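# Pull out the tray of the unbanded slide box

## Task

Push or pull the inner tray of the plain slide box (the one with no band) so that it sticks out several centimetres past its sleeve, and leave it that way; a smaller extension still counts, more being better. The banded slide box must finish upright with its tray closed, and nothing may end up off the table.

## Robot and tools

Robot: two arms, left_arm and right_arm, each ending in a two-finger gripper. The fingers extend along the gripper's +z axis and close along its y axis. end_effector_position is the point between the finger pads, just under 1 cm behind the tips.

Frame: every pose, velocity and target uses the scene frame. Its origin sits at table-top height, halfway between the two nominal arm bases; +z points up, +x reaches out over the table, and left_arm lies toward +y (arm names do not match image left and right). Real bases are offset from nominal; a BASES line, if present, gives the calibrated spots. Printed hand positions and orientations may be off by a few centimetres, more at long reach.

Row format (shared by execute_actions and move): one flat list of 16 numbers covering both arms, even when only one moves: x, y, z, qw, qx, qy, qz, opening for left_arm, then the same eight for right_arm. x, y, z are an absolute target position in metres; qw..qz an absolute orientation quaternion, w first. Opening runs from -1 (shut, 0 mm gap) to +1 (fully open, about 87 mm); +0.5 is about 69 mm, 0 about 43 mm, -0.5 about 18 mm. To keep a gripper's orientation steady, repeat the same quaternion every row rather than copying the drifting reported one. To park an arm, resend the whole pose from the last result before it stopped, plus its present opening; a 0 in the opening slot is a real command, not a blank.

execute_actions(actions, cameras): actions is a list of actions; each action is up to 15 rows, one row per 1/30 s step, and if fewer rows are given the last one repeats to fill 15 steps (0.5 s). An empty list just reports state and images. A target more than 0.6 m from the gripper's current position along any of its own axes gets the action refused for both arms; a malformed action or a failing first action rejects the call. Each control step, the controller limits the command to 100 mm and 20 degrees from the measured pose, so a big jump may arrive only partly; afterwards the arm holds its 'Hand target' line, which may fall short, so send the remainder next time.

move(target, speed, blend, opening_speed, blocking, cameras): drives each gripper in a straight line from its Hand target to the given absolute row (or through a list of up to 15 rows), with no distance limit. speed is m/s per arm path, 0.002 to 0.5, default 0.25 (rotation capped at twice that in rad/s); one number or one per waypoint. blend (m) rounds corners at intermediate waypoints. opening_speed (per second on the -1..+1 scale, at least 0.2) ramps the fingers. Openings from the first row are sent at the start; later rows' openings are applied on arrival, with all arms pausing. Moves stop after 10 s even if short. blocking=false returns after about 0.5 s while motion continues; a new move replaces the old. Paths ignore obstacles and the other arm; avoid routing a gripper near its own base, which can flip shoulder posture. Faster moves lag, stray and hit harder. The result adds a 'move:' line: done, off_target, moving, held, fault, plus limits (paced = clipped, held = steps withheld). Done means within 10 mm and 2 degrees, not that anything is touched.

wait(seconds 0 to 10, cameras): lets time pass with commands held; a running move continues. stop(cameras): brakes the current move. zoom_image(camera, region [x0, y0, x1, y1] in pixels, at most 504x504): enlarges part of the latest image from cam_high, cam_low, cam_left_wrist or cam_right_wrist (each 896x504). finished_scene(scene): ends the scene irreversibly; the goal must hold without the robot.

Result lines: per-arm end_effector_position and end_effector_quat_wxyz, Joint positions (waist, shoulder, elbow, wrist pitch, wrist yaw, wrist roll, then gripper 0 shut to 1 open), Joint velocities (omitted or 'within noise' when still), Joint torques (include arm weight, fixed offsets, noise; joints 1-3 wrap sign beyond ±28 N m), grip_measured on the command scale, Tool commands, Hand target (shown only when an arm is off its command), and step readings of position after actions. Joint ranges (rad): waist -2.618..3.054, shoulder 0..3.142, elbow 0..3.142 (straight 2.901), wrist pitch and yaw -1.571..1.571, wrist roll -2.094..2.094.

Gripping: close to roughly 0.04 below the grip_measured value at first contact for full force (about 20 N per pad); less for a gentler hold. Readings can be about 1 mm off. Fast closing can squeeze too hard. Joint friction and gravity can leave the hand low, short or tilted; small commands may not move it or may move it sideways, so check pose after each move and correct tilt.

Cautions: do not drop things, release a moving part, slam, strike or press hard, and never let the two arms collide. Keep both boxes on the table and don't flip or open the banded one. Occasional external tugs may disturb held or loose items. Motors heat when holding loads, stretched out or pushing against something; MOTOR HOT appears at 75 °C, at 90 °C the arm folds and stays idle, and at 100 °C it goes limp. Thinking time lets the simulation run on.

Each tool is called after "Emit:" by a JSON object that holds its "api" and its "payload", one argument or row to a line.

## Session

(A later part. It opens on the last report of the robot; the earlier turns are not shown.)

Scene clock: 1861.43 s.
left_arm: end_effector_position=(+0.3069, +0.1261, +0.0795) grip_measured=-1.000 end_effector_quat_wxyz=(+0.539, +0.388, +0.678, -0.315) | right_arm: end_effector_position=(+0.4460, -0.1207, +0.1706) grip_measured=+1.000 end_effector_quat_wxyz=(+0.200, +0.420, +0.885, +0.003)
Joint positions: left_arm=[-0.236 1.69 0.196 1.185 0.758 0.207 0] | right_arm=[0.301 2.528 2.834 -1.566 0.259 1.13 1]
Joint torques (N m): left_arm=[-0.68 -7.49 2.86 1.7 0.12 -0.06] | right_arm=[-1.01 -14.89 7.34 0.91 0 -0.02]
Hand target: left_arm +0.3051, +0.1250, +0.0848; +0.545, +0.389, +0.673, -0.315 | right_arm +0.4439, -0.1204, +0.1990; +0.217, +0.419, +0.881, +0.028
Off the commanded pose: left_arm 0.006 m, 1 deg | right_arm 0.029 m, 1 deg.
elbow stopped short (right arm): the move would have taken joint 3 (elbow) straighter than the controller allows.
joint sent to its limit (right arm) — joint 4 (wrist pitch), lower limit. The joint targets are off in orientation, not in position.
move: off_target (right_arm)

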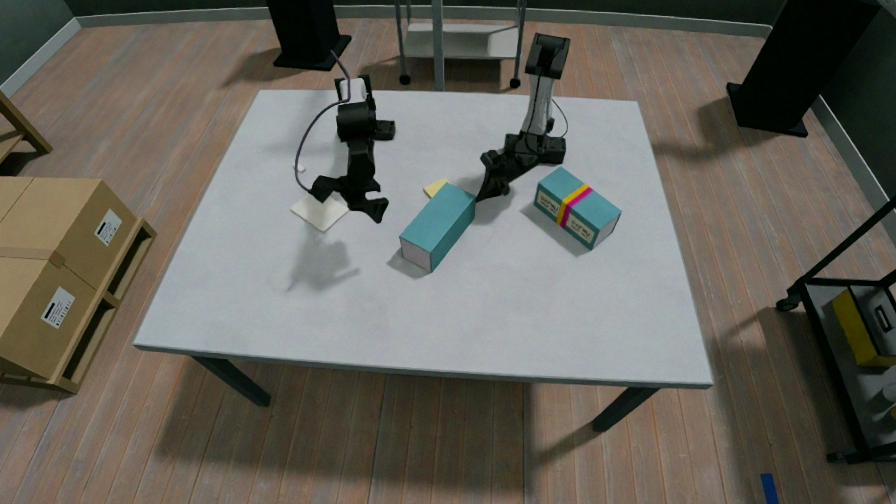

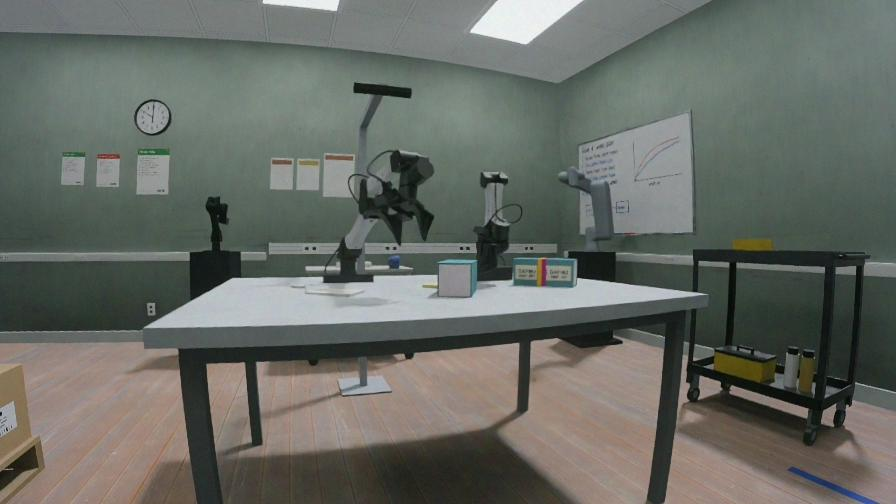

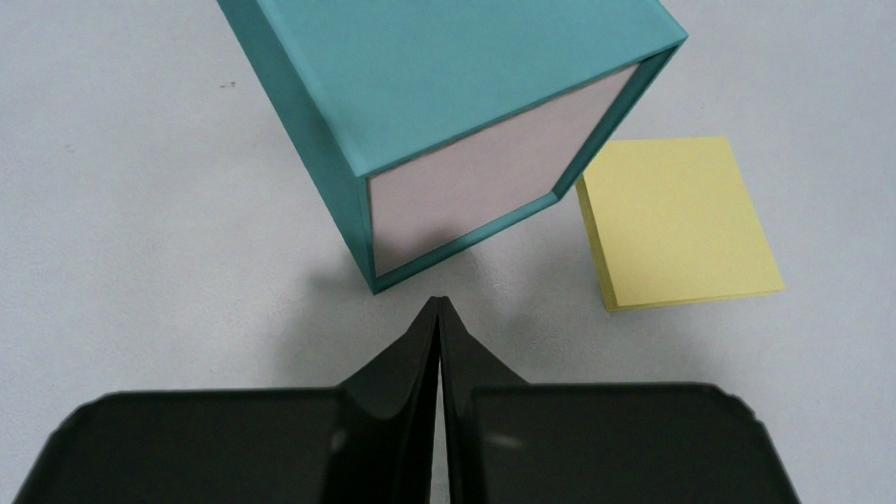

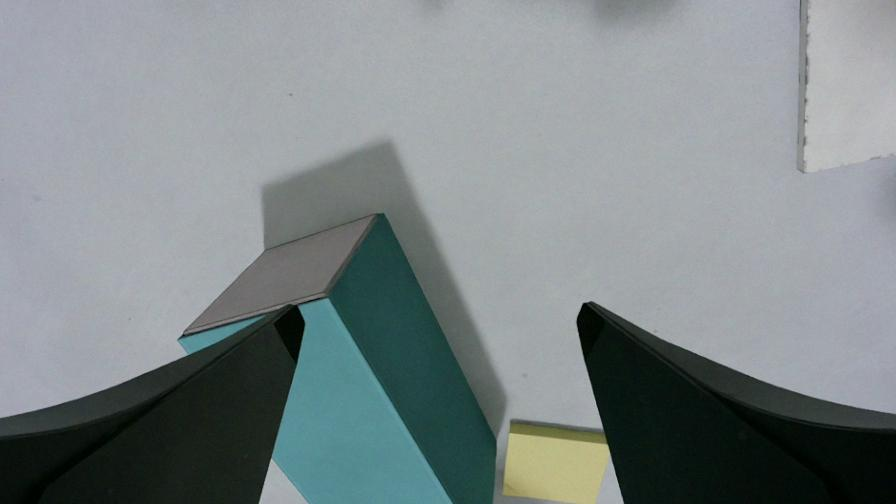

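Emit:
{"api": "move", "payload": {
  "target": [
    [0.305,0.125,0.20,0.545,0.3886,0.673,-0.3145,-1,0.50,-0.08,0.24,0.377,-0.1605,0.91,0.0665,-1],
    [0.305,0.125,0.20,0.545,0.3886,0.673,-0.3145,-1,0.565,0.045,0.22,0.377,-0.1605,0.91,0.0665,-1],
    [0.305,0.125,0.20,0.545,0.3886,0.673,-0.3145,-1,0.565,0.045,0.09,0.377,-0.1605,0.91,0.0665,-1]
  ],
  "speed": 0.2
}}

Scene clock: 1895.90 s.
left_arm: end_effector_position=(+0.3009, +0.1278, +0.1841) grip_measured=-1.000 end_effector_quat_wxyz=(+0.532, +0.385, +0.684, -0.317) | right_arm: end_effector_position=(+0.5600, +0.0451, +0.0850) grip_measured=-0.959 end_effector_quat_wxyz=(+0.412, -0.164, +0.892, +0.082)
Joint positions: left_arm=[-0.236 1.077 0.419 0.333 0.756 0.202 0] | right_arm=[0.491 2.826 2.834 -0.713 0.073 0.076 0.021]
Joint torques (N m): left_arm=[-0.5 -4.34 10.47 1.51 0.14 -0.07] | right_arm=[-0.75 -12.63 8.88 2.03 0.12 0.09]
Heat: left arm: 36 °C; right arm: 66 °C.
Hand target: left_arm +0.3046, +0.1252, +0.1999; +0.545, +0.388, +0.673, -0.315 | right_arm +0.5642, +0.0446, +0.0900; +0.422, -0.158, +0.889, +0.080
Off the commanded pose: left_arm 0.017 m, 2 deg | right_arm 0.007 m, 5 deg.
elbow stopped short (right arm): the move would have taken joint 3 (elbow) straighter than the controller allows.
move: off_target (left_arm, right_arm)

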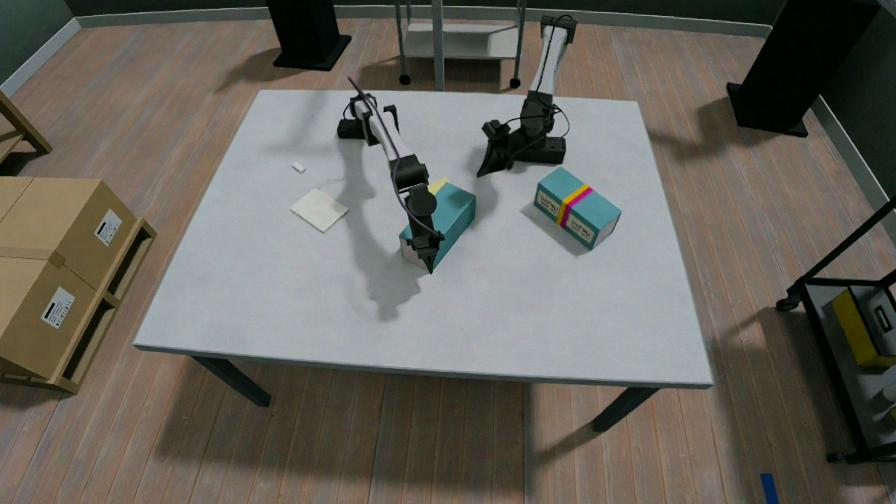

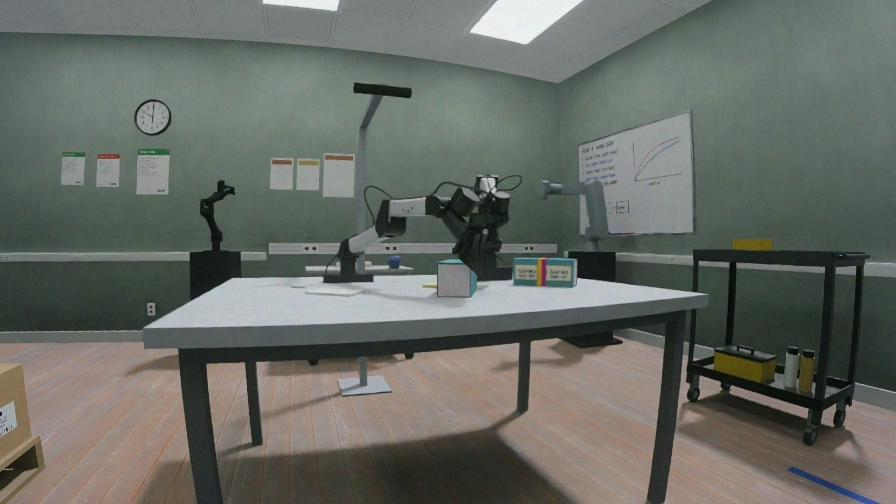

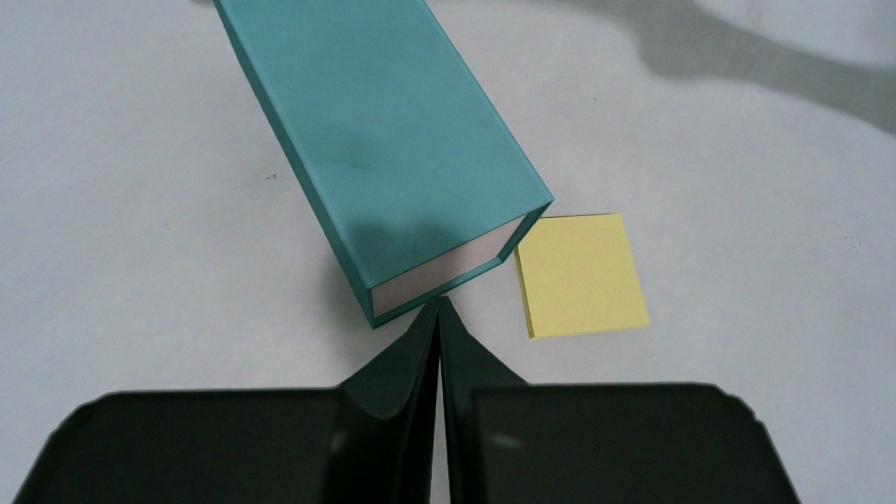

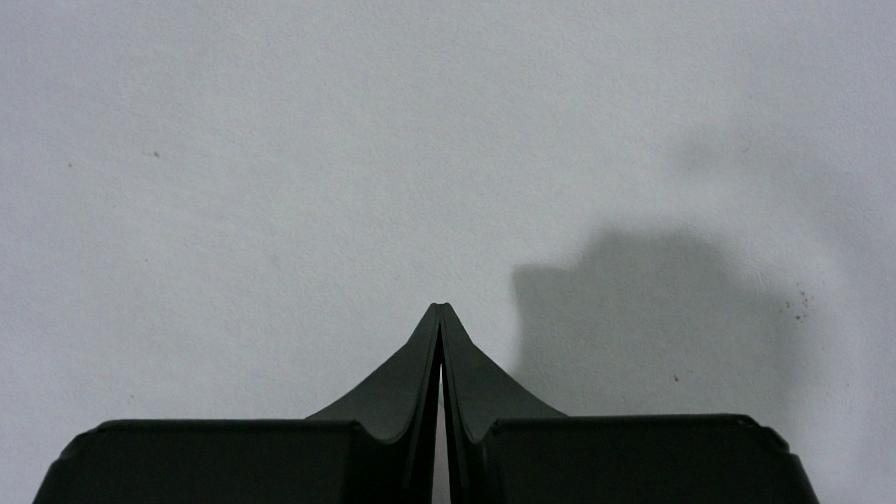

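Emit:
{"api": "move", "payload": {
  "target": [0.305,0.125,0.20,0.545,0.3886,0.673,-0.3145,-1,0.455,0.0,0.10,0.377,-0.1605,0.91,0.0665,-1],
  "speed": 0.1
}}

Scene clock: 1903.37 s.
left_arm: end_effector_position=(+0.3009, +0.1278, +0.1841) grip_measured=-1.000 end_effector_quat_wxyz=(+0.532, +0.385, +0.684, -0.317) | right_arm: end_effector_position=(+0.4566, -0.0032, +0.0826) grip_measured=-0.959 end_effector_quat_wxyz=(+0.360, -0.164, +0.916, +0.062)
Joint positions: left_arm=[-0.236 1.077 0.419 0.333 0.756 0.202 0] | right_arm=[0.504 2.218 1.774 -0.384 0.095 0.096 0.021]
Joint torques (N m): left_arm=[-0.59 -4.29 10.47 1.51 0.19 -0.1] | right_arm=[0.01 -14.24 4.78 2.01 0.08 0.15]
Hand target: left_arm +0.3046, +0.1252, +0.2000; +0.545, +0.388, +0.673, -0.315 | right_arm +0.4550, +0.0000, +0.0997; +0.376, -0.160, +0.910, +0.067
Off the commanded pose: left_arm 0.017 m, 2 deg | right_arm 0.018 m, 2 deg.
move: off_target (left_arm, right_arm)

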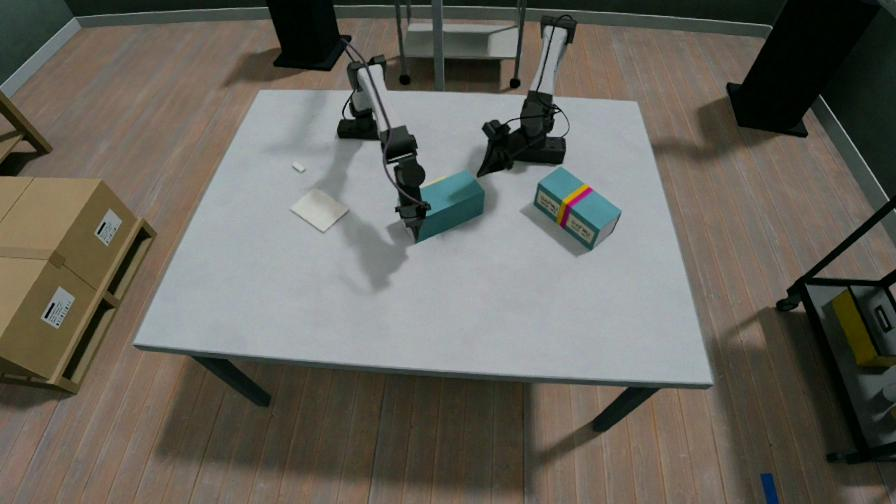

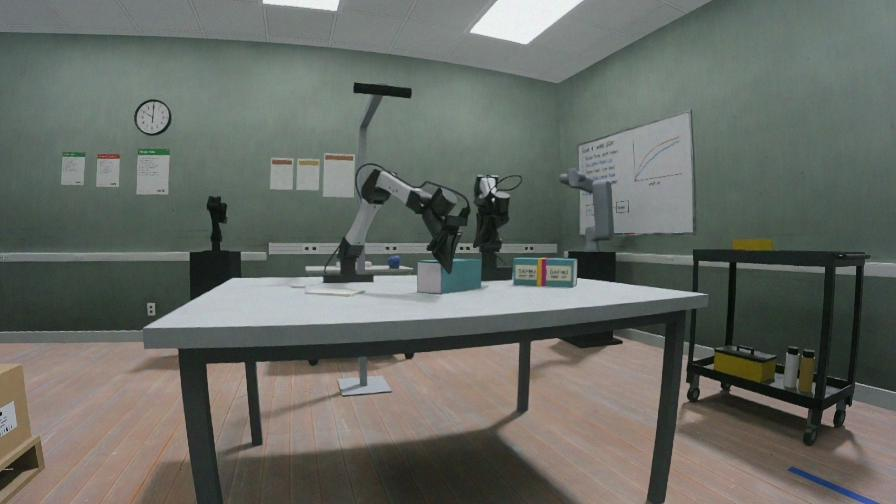

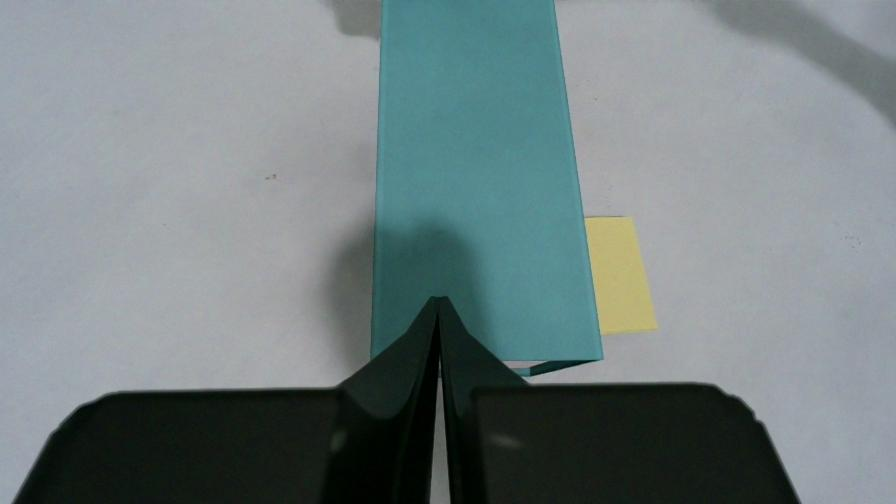

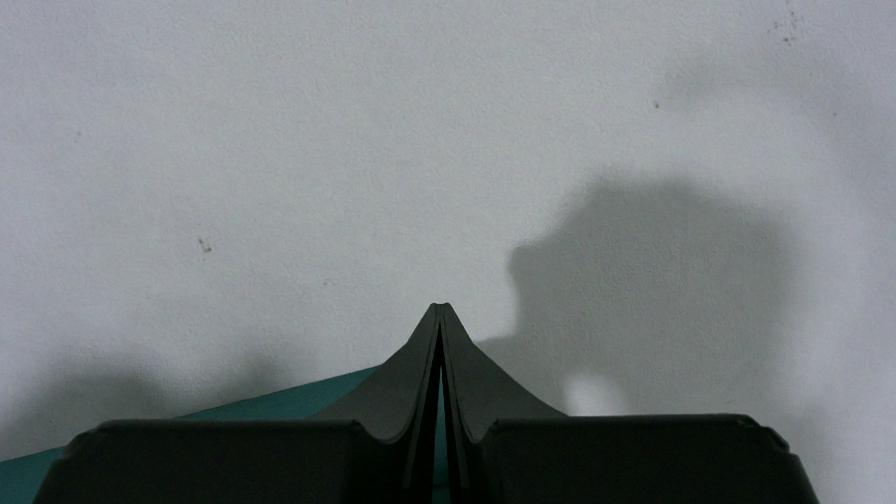

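Emit:
{"api": "move", "payload": {
  "target": [
    [0.305,0.125,0.20,0.545,0.3886,0.673,-0.3145,-1,0.49,0.02,0.12,0.377,-0.1605,0.91,0.0665,-1],
    [0.305,0.125,0.20,0.545,0.3886,0.673,-0.3145,-1,0.48,0.0,0.25,0.377,-0.1605,0.91,0.0665,-1],
    [0.305,0.125,0.15,0.545,0.3886,0.673,-0.3145,-1,0.36,-0.25,0.25,0.377,-0.1605,0.91,0.0665,1]
  ],
  "speed": 0.2
}}

Scene clock: 1922.00 s.
left_arm: end_effector_position=(+0.3089, +0.1257, +0.1588) grip_measured=-1.000 end_effector_quat_wxyz=(+0.554, +0.389, +0.667, -0.312) | right_arm: end_effector_position=(+0.3643, -0.2523, +0.2466) grip_measured=+1.000 end_effector_quat_wxyz=(+0.372, -0.155, +0.913, +0.063)
Joint positions: left_arm=[-0.236 1.213 0.32 0.625 0.755 0.202 0] | right_arm=[-0.065 1.613 1.606 -0.836 -0.286 -0.308 1]
Joint torques (N m): left_arm=[-0.58 -2.15 5.61 1.68 0.12 -0.07] | right_arm=[-0.69 -8.25 4.78 1.88 -0.29 -0.04]
Hand target: left_arm +0.3049, +0.1251, +0.1502; +0.545, +0.389, +0.673, -0.314 | right_arm +0.3601, -0.2499, +0.2500; +0.377, -0.161, +0.910, +0.066
Off the commanded pose: left_arm 0.010 m, 1 deg | right_arm 0.006 m, 1 deg.
move: done

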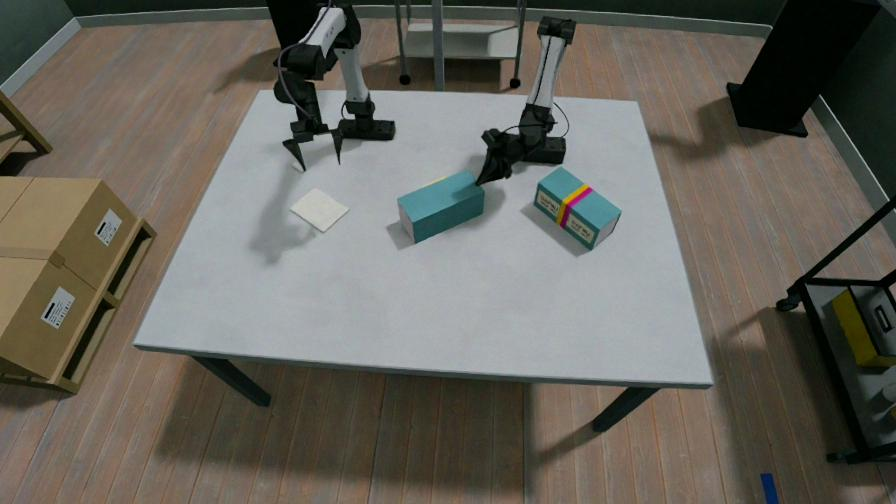

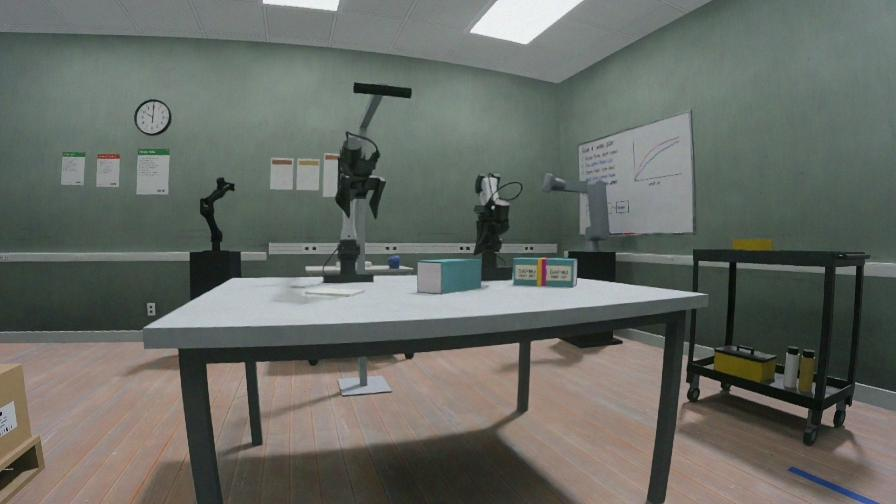

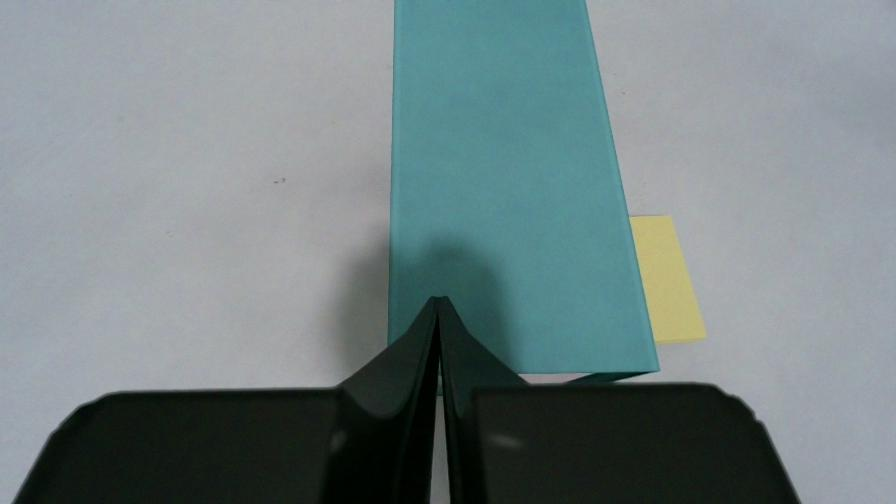

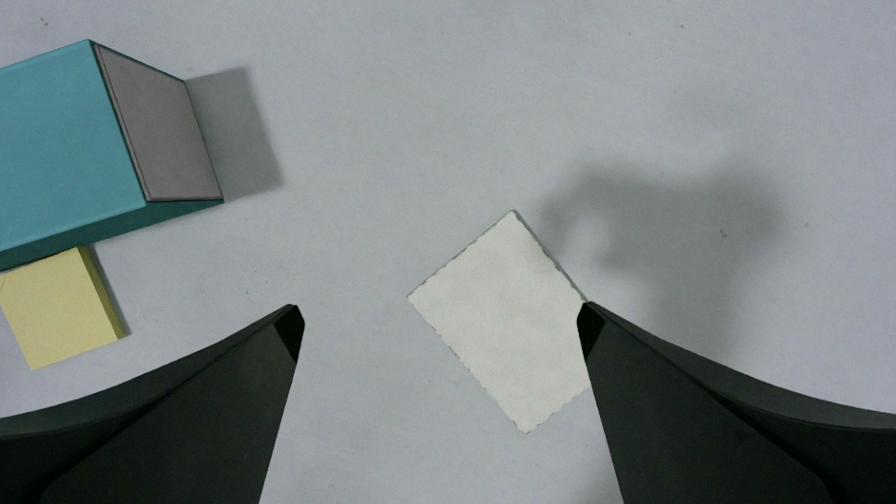

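Emit:
{"api": "move", "payload": {
  "target": [
    [0.305,0.125,0.105,0.545,0.3886,0.673,-0.3145,-1,0.36,-0.25,0.25,0.377,-0.1605,0.91,0.0665,1],
    [0.355,0.039,0.105,0.545,0.3886,0.673,-0.3145,-1,0.36,-0.25,0.25,0.377,-0.1605,0.91,0.0665,1]
  ],
  "speed": 0.1
}}

Scene clock: 1929.77 s.
left_arm: end_effector_position=(+0.3582, +0.0377, +0.1478) grip_measured=-1.000 end_effector_quat_wxyz=(+0.602, +0.393, +0.618, -0.318) | right_arm: end_effector_position=(+0.3643, -0.2522, +0.2466) grip_measured=+1.000 end_effector_quat_wxyz=(+0.372, -0.155, +0.913, +0.063)
Joint positions: left_arm=[-0.484 1.728 0.492 1.153 0.536 0.124 0] | right_arm=[-0.065 1.613 1.606 -0.836 -0.287 -0.308 1]
Joint torques (N m): left_arm=[-0.84 -2.99 5.44 0.59 -0.16 -0.1] | right_arm=[-0.68 -8.27 4.79 1.88 -0.28 -0.03]
Hand target: left_arm +0.3512, +0.0418, +0.1070; +0.547, +0.388, +0.671, -0.315 | right_arm +0.3601, -0.2500, +0.2500; +0.377, -0.161, +0.910, +0.066
Off the commanded pose: left_arm 0.043 m, 9 deg | right_arm 0.006 m, 1 deg.
move: off_target (left_arm)

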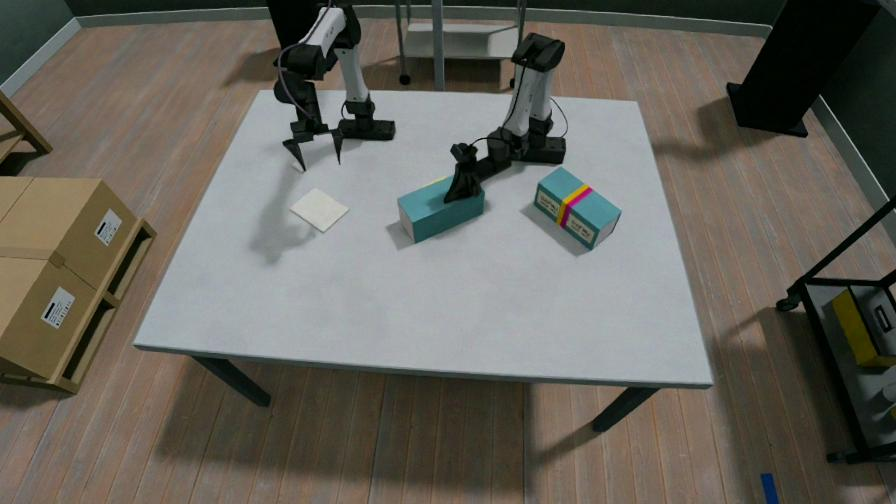

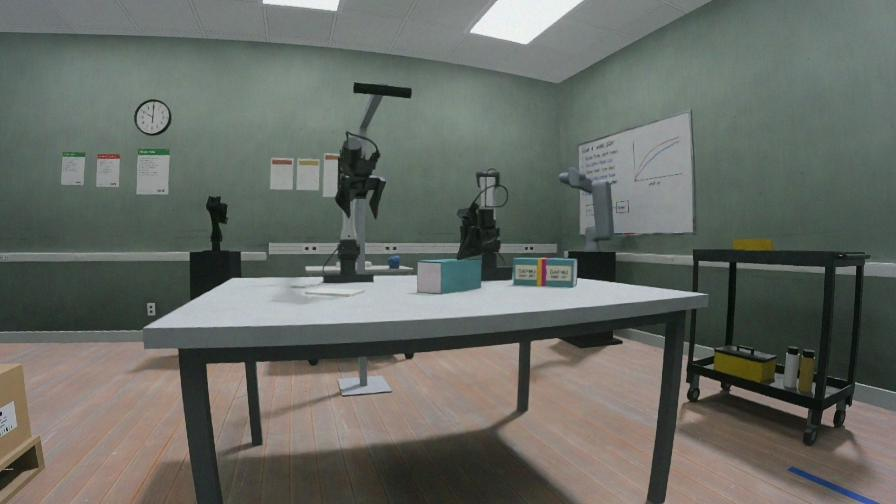

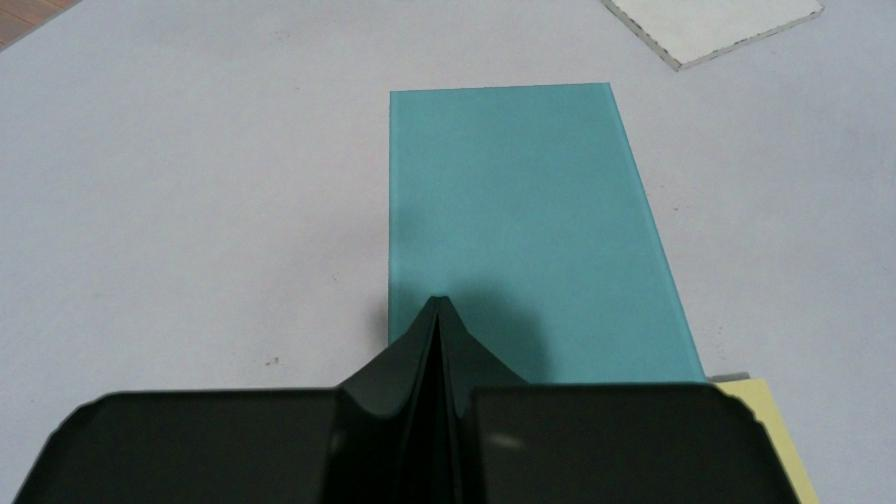

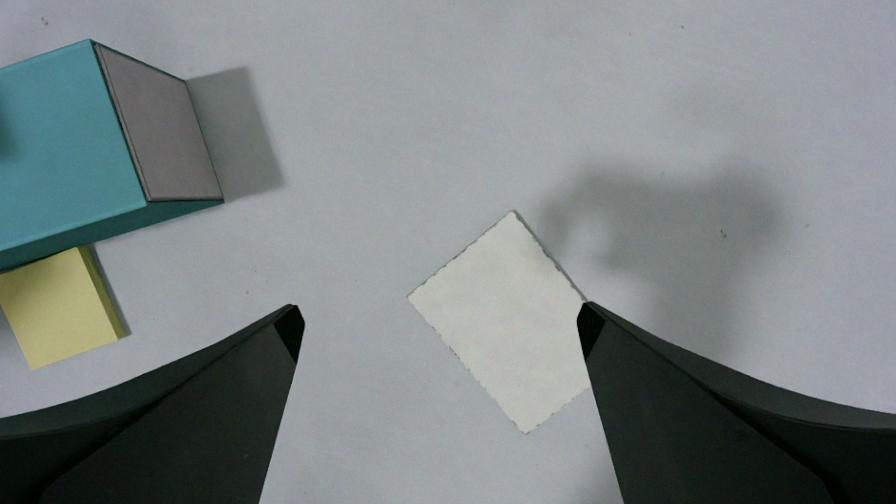

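Emit:
{"api": "move", "payload": {
  "target": [
    [0.34,0.07,0.24,0.545,0.3886,0.673,-0.3145,-1,0.36,-0.25,0.25,0.377,-0.1605,0.91,0.0665,1],
    [0.24,0.195,0.24,0.0755,0.498,0.8627,-0.0436,-1,0.36,-0.25,0.25,0.377,-0.1605,0.91,0.0665,1]
  ],
  "speed": 0.2
}}

Scene clock: 1954.80 s.
left_arm: end_effector_position=(+0.2404, +0.1952, +0.2372) grip_measured=-1.000 end_effector_quat_wxyz=(+0.085, +0.495, +0.863, -0.048) | right_arm: end_effector_position=(+0.3643, -0.2522, +0.2467) grip_measured=+1.000 end_effector_quat_wxyz=(+0.372, -0.155, +0.913, +0.063)
Joint positions: left_arm=[-0.523 1.466 1.502 -1.434 0.09 0.479 0] | right_arm=[-0.065 1.613 1.606 -0.836 -0.287 -0.308 1]
Joint torques (N m): left_arm=[-0.7 -3.97 9.44 0.28 -0.01 -0.07] | right_arm=[-0.68 -8.28 4.79 1.89 -0.28 -0.03]
Heat: left arm: 34 °C; right arm: 58 °C.
Hand target: left_arm +0.2400, +0.1951, +0.2400; +0.076, +0.498, +0.863, -0.044 | right_arm +0.3601, -0.2499, +0.2500; +0.377, -0.161, +0.910, +0.066
Off the commanded pose: left_arm 0.003 m, 1 deg | right_arm 0.006 m, 1 deg.
move: done

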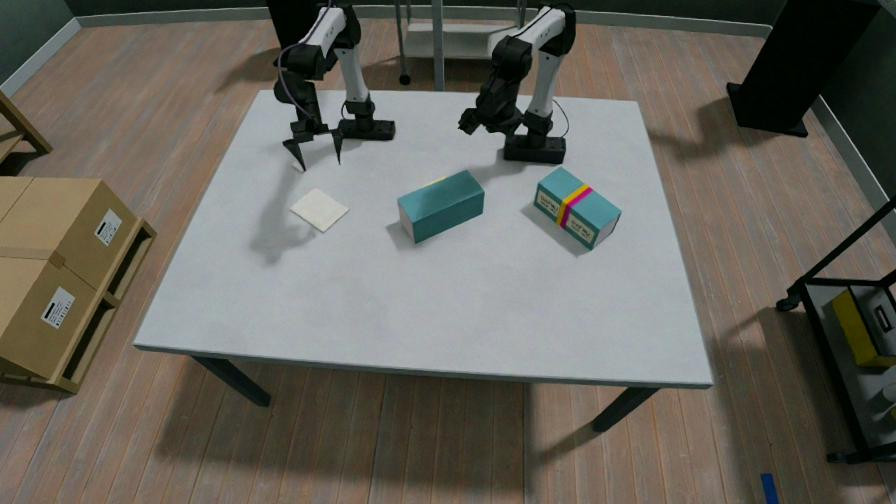

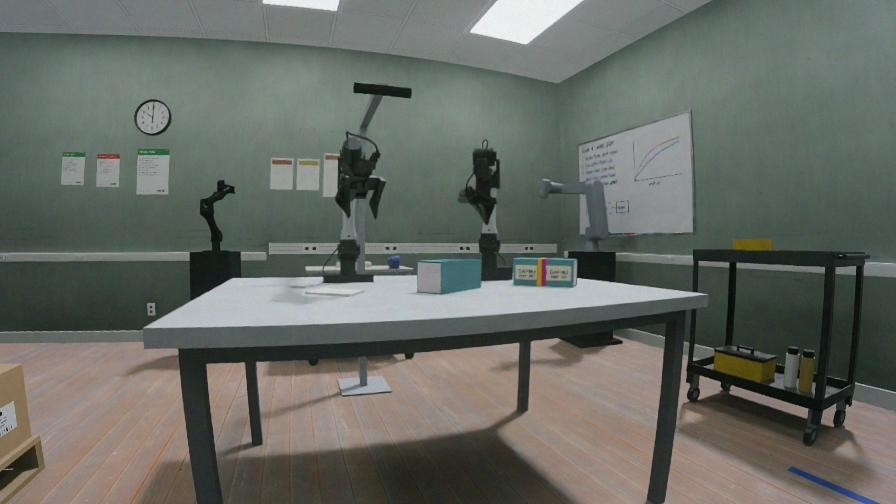

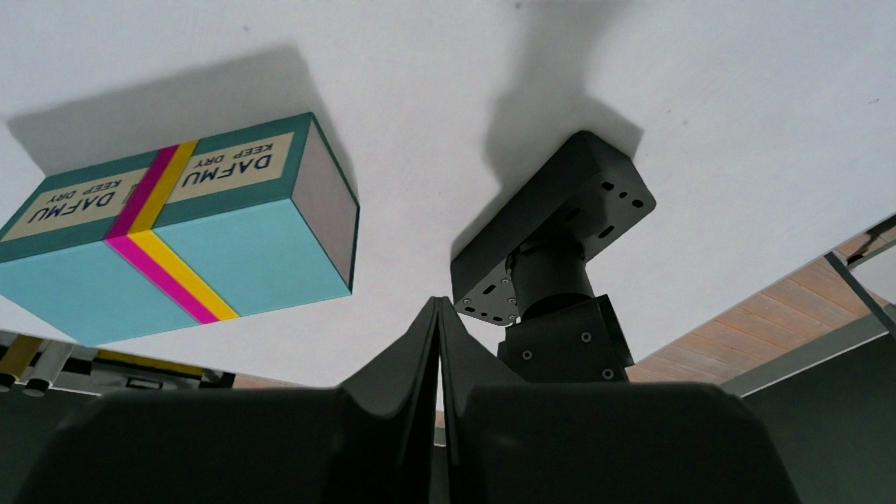

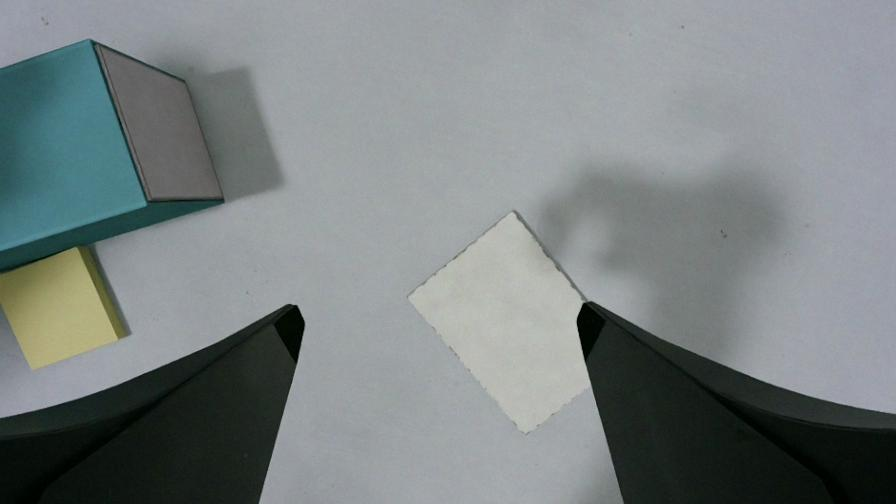

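Emit:
{"api": "move", "payload": {
  "target": [0.267,0.25,0.17,0.0755,0.498,0.8627,-0.0436,-1,0.36,-0.25,0.25,0.377,-0.1605,0.91,0.0665,1],
  "speed": 0.2,
  "cameras": ["cam_high","cam_left_wrist"]
}}

Scene clock: 1971.47 s.
left_arm: end_effector_position=(+0.2731, +0.2479, +0.1724) grip_measured=-1.000 end_effector_quat_wxyz=(+0.082, +0.497, +0.863, -0.037) | right_arm: end_effector_position=(+0.3643, -0.2522, +0.2467) grip_measured=+1.000 end_effector_quat_wxyz=(+0.372, -0.155, +0.913, +0.063)
Joint positions: left_arm=[-0.294 1.466 1.242 -1.2 0.105 0.712 0] | right_arm=[-0.065 1.613 1.606 -0.836 -0.287 -0.308 1]
Joint torques (N m): left_arm=[0.72 -6.71 5.55 0.45 0.21 0.09] | right_arm=[-0.69 -8.27 4.78 1.88 -0.27 -0.03]
Hand target: left_arm +0.2671, +0.2499, +0.1701; +0.076, +0.498, +0.863, -0.044 | right_arm +0.3601, -0.2500, +0.2500; +0.377, -0.161, +0.910, +0.066
Off the commanded pose: left_arm 0.007 m, 1 deg | right_arm 0.006 m, 1 deg.
move: done
Images, in order: cam_high, cam_left_wrist.

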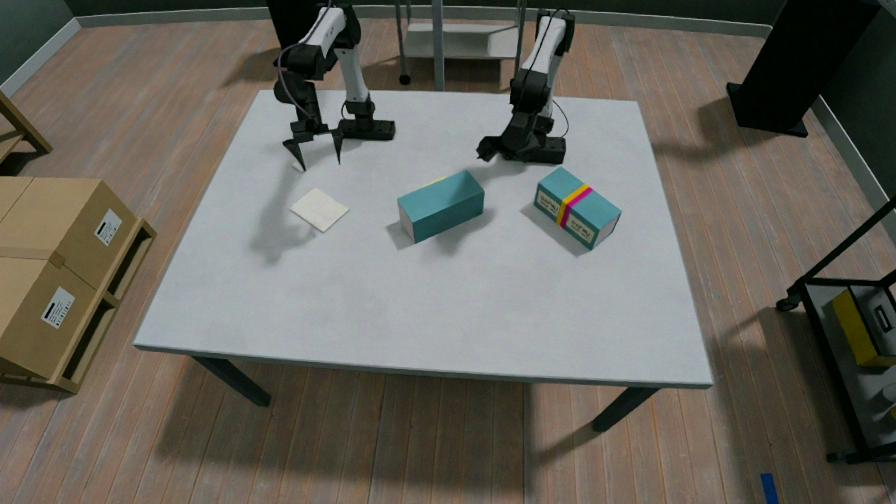

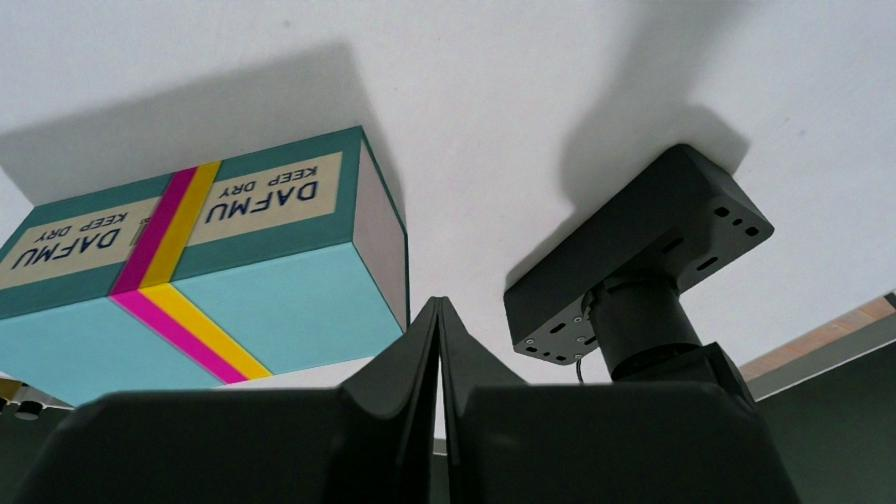

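Emit:
{"api": "move", "payload": {
  "target": [
    [0.270,0.265,0.17,0.0755,0.498,0.8627,-0.0436,-1,0.36,-0.25,0.25,0.377,-0.1605,0.91,0.0665,1],
    [0.270,0.265,0.06,0.0755,0.498,0.8627,-0.0436,-1,0.36,-0.25,0.25,0.377,-0.1605,0.91,0.0665,1]
  ],
  "speed": 0.15,
  "cameras": ["cam_high","cam_right_wrist","cam_left_wrist"]
}}

Emit:
{"api": "zoom_image", "payload": {
  "camera": "cam_high",
  "region": [380, 90, 660, 270]
}}

Scene clock: 1998.00 s.
left_arm: end_effector_position=(+0.2780, +0.2631, +0.0673) grip_measured=-1.000 end_effector_quat_wxyz=(+0.093, +0.497, +0.862, -0.034) | right_arm: end_effector_position=(+0.3643, -0.2522, +0.2467) grip_measured=+1.000 end_effector_quat_wxyz=(+0.372, -0.155, +0.913, +0.063)
Joint positions: left_arm=[-0.232 1.53 0.872 -0.751 0.114 0.774 0] | right_arm=[-0.065 1.613 1.606 -0.836 -0.287 -0.308 1]
Joint torques (N m): left_arm=[0.53 -4.46 5.26 0.44 0.27 0] | right_arm=[-0.69 -8.25 4.78 1.89 -0.27 -0.03]
Heat: left arm: 34 °C; right arm: 53 °C.
Hand target: left_arm +0.2698, +0.2650, +0.0603; +0.076, +0.498, +0.863, -0.044 | right_arm +0.3601, -0.2500, +0.2500; +0.377, -0.161, +0.910, +0.066
Off the commanded pose: left_arm 0.011 m, 2 deg | right_arm 0.006 m, 1 deg.
move: off_target (left_arm)
Images, in order: cam_high, cam_left_wrist, cam_right_wrist.

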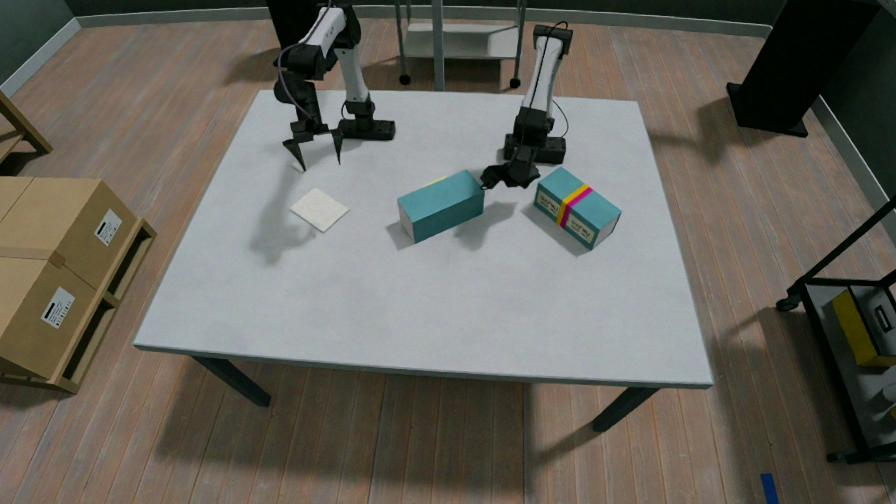

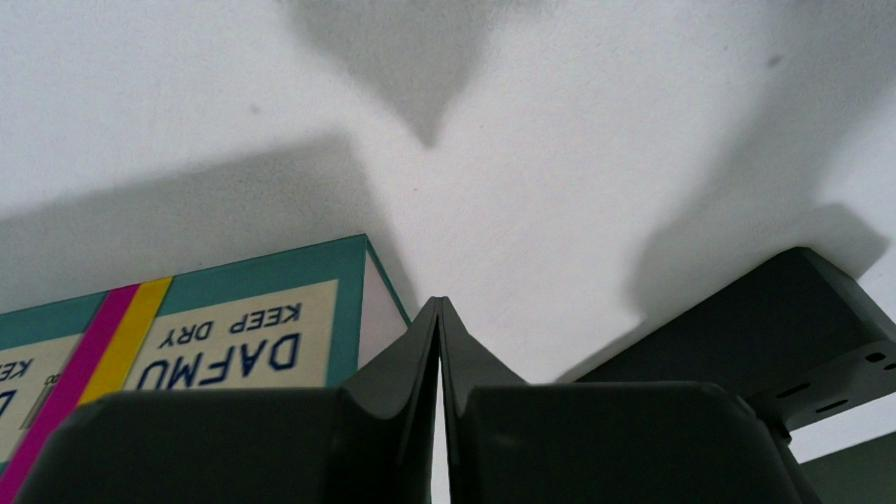

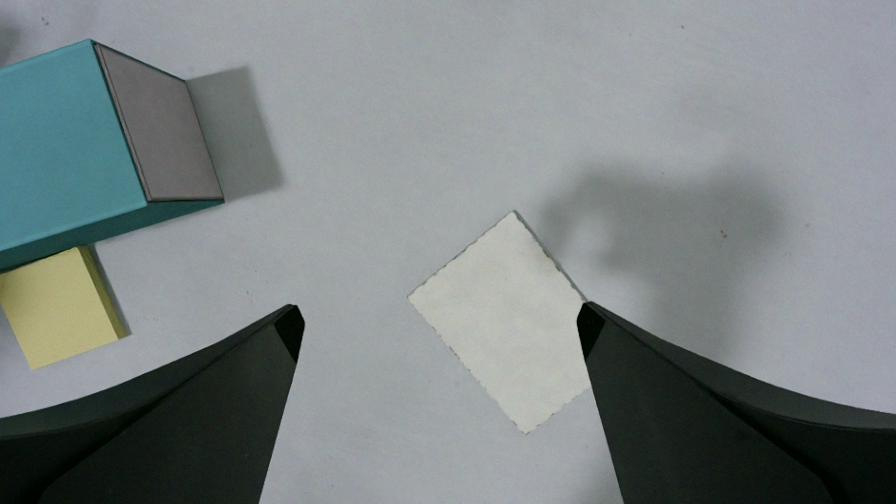

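Scaled by 1.800 from the camera's 896x504 image, which has a finer 1280x720 frame.

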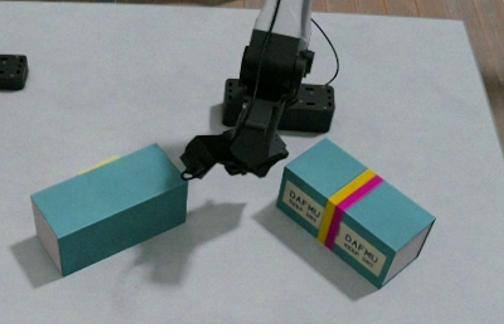

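Emit:
{"api": "move", "payload": {
  "target": [0.322,0.168,0.06,0.0755,0.498,0.8627,-0.0436,-1,0.36,-0.25,0.25,0.377,-0.1605,0.91,0.0665,1],
  "speed": 0.08
}}

Emit:
{"api": "zoom_image", "payload": {
  "camera": "cam_high",
  "region": [380, 90, 660, 270]
}}

Scene clock: 2007.77 s.
left_arm: end_effector_position=(+0.3220, +0.1708, +0.0616) grip_measured=-1.000 end_effector_quat_wxyz=(+0.087, +0.497, +0.862, -0.045) | right_arm: end_effector_position=(+0.3643, -0.2521, +0.2467) grip_measured=+1.000 end_effector_quat_wxyz=(+0.372, -0.156, +0.913, +0.063)
Joint positions: left_arm=[-0.46 1.822 1.174 -0.752 0.095 0.547 0] | right_arm=[-0.065 1.613 1.606 -0.836 -0.288 -0.308 1]
Joint torques (N m): left_arm=[-1.01 -6.8 9.09 0.32 0.06 -0.09] | right_arm=[-0.69 -8.27 4.79 1.88 -0.27 -0.03]
Hand target: left_arm +0.3219, +0.1681, +0.0600; +0.076, +0.498, +0.863, -0.044 | right_arm +0.3601, -0.2499, +0.2500; +0.377, -0.161, +0.910, +0.067
Off the commanded pose: left_arm 0.003 m, 1 deg | right_arm 0.006 m, 1 deg.
move: done

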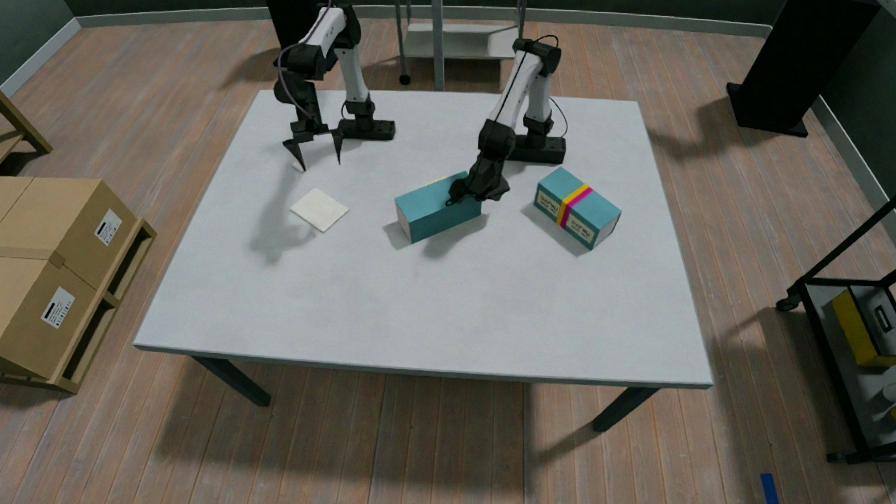

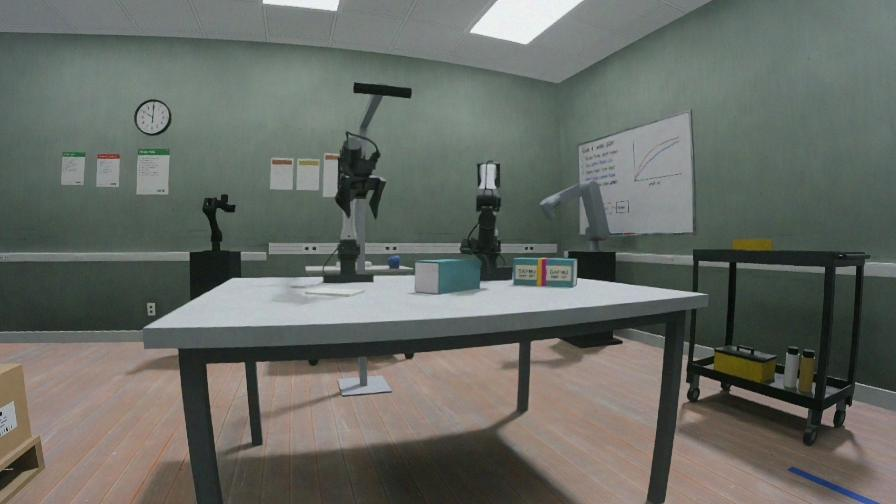

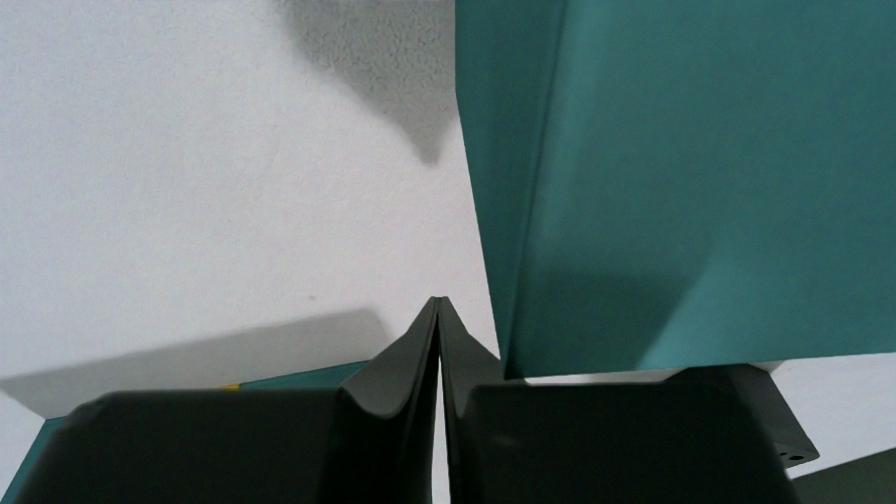

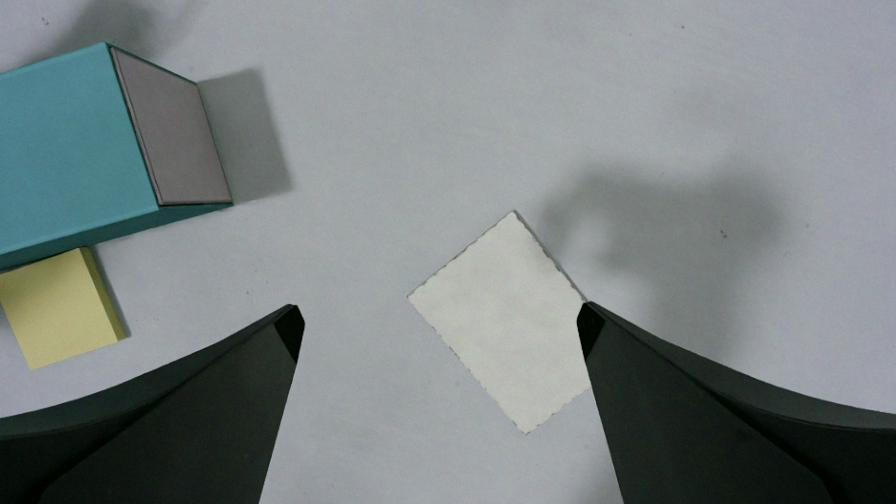

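Scaled by 1.800 from the camera's 896x504 image, which has a finer 1280x720 frame.

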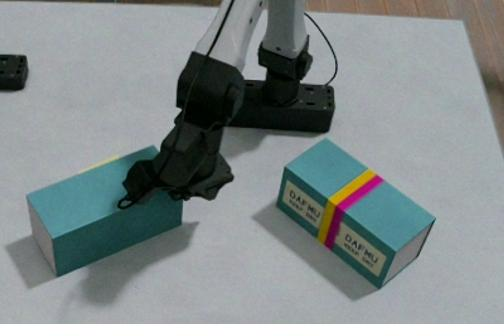

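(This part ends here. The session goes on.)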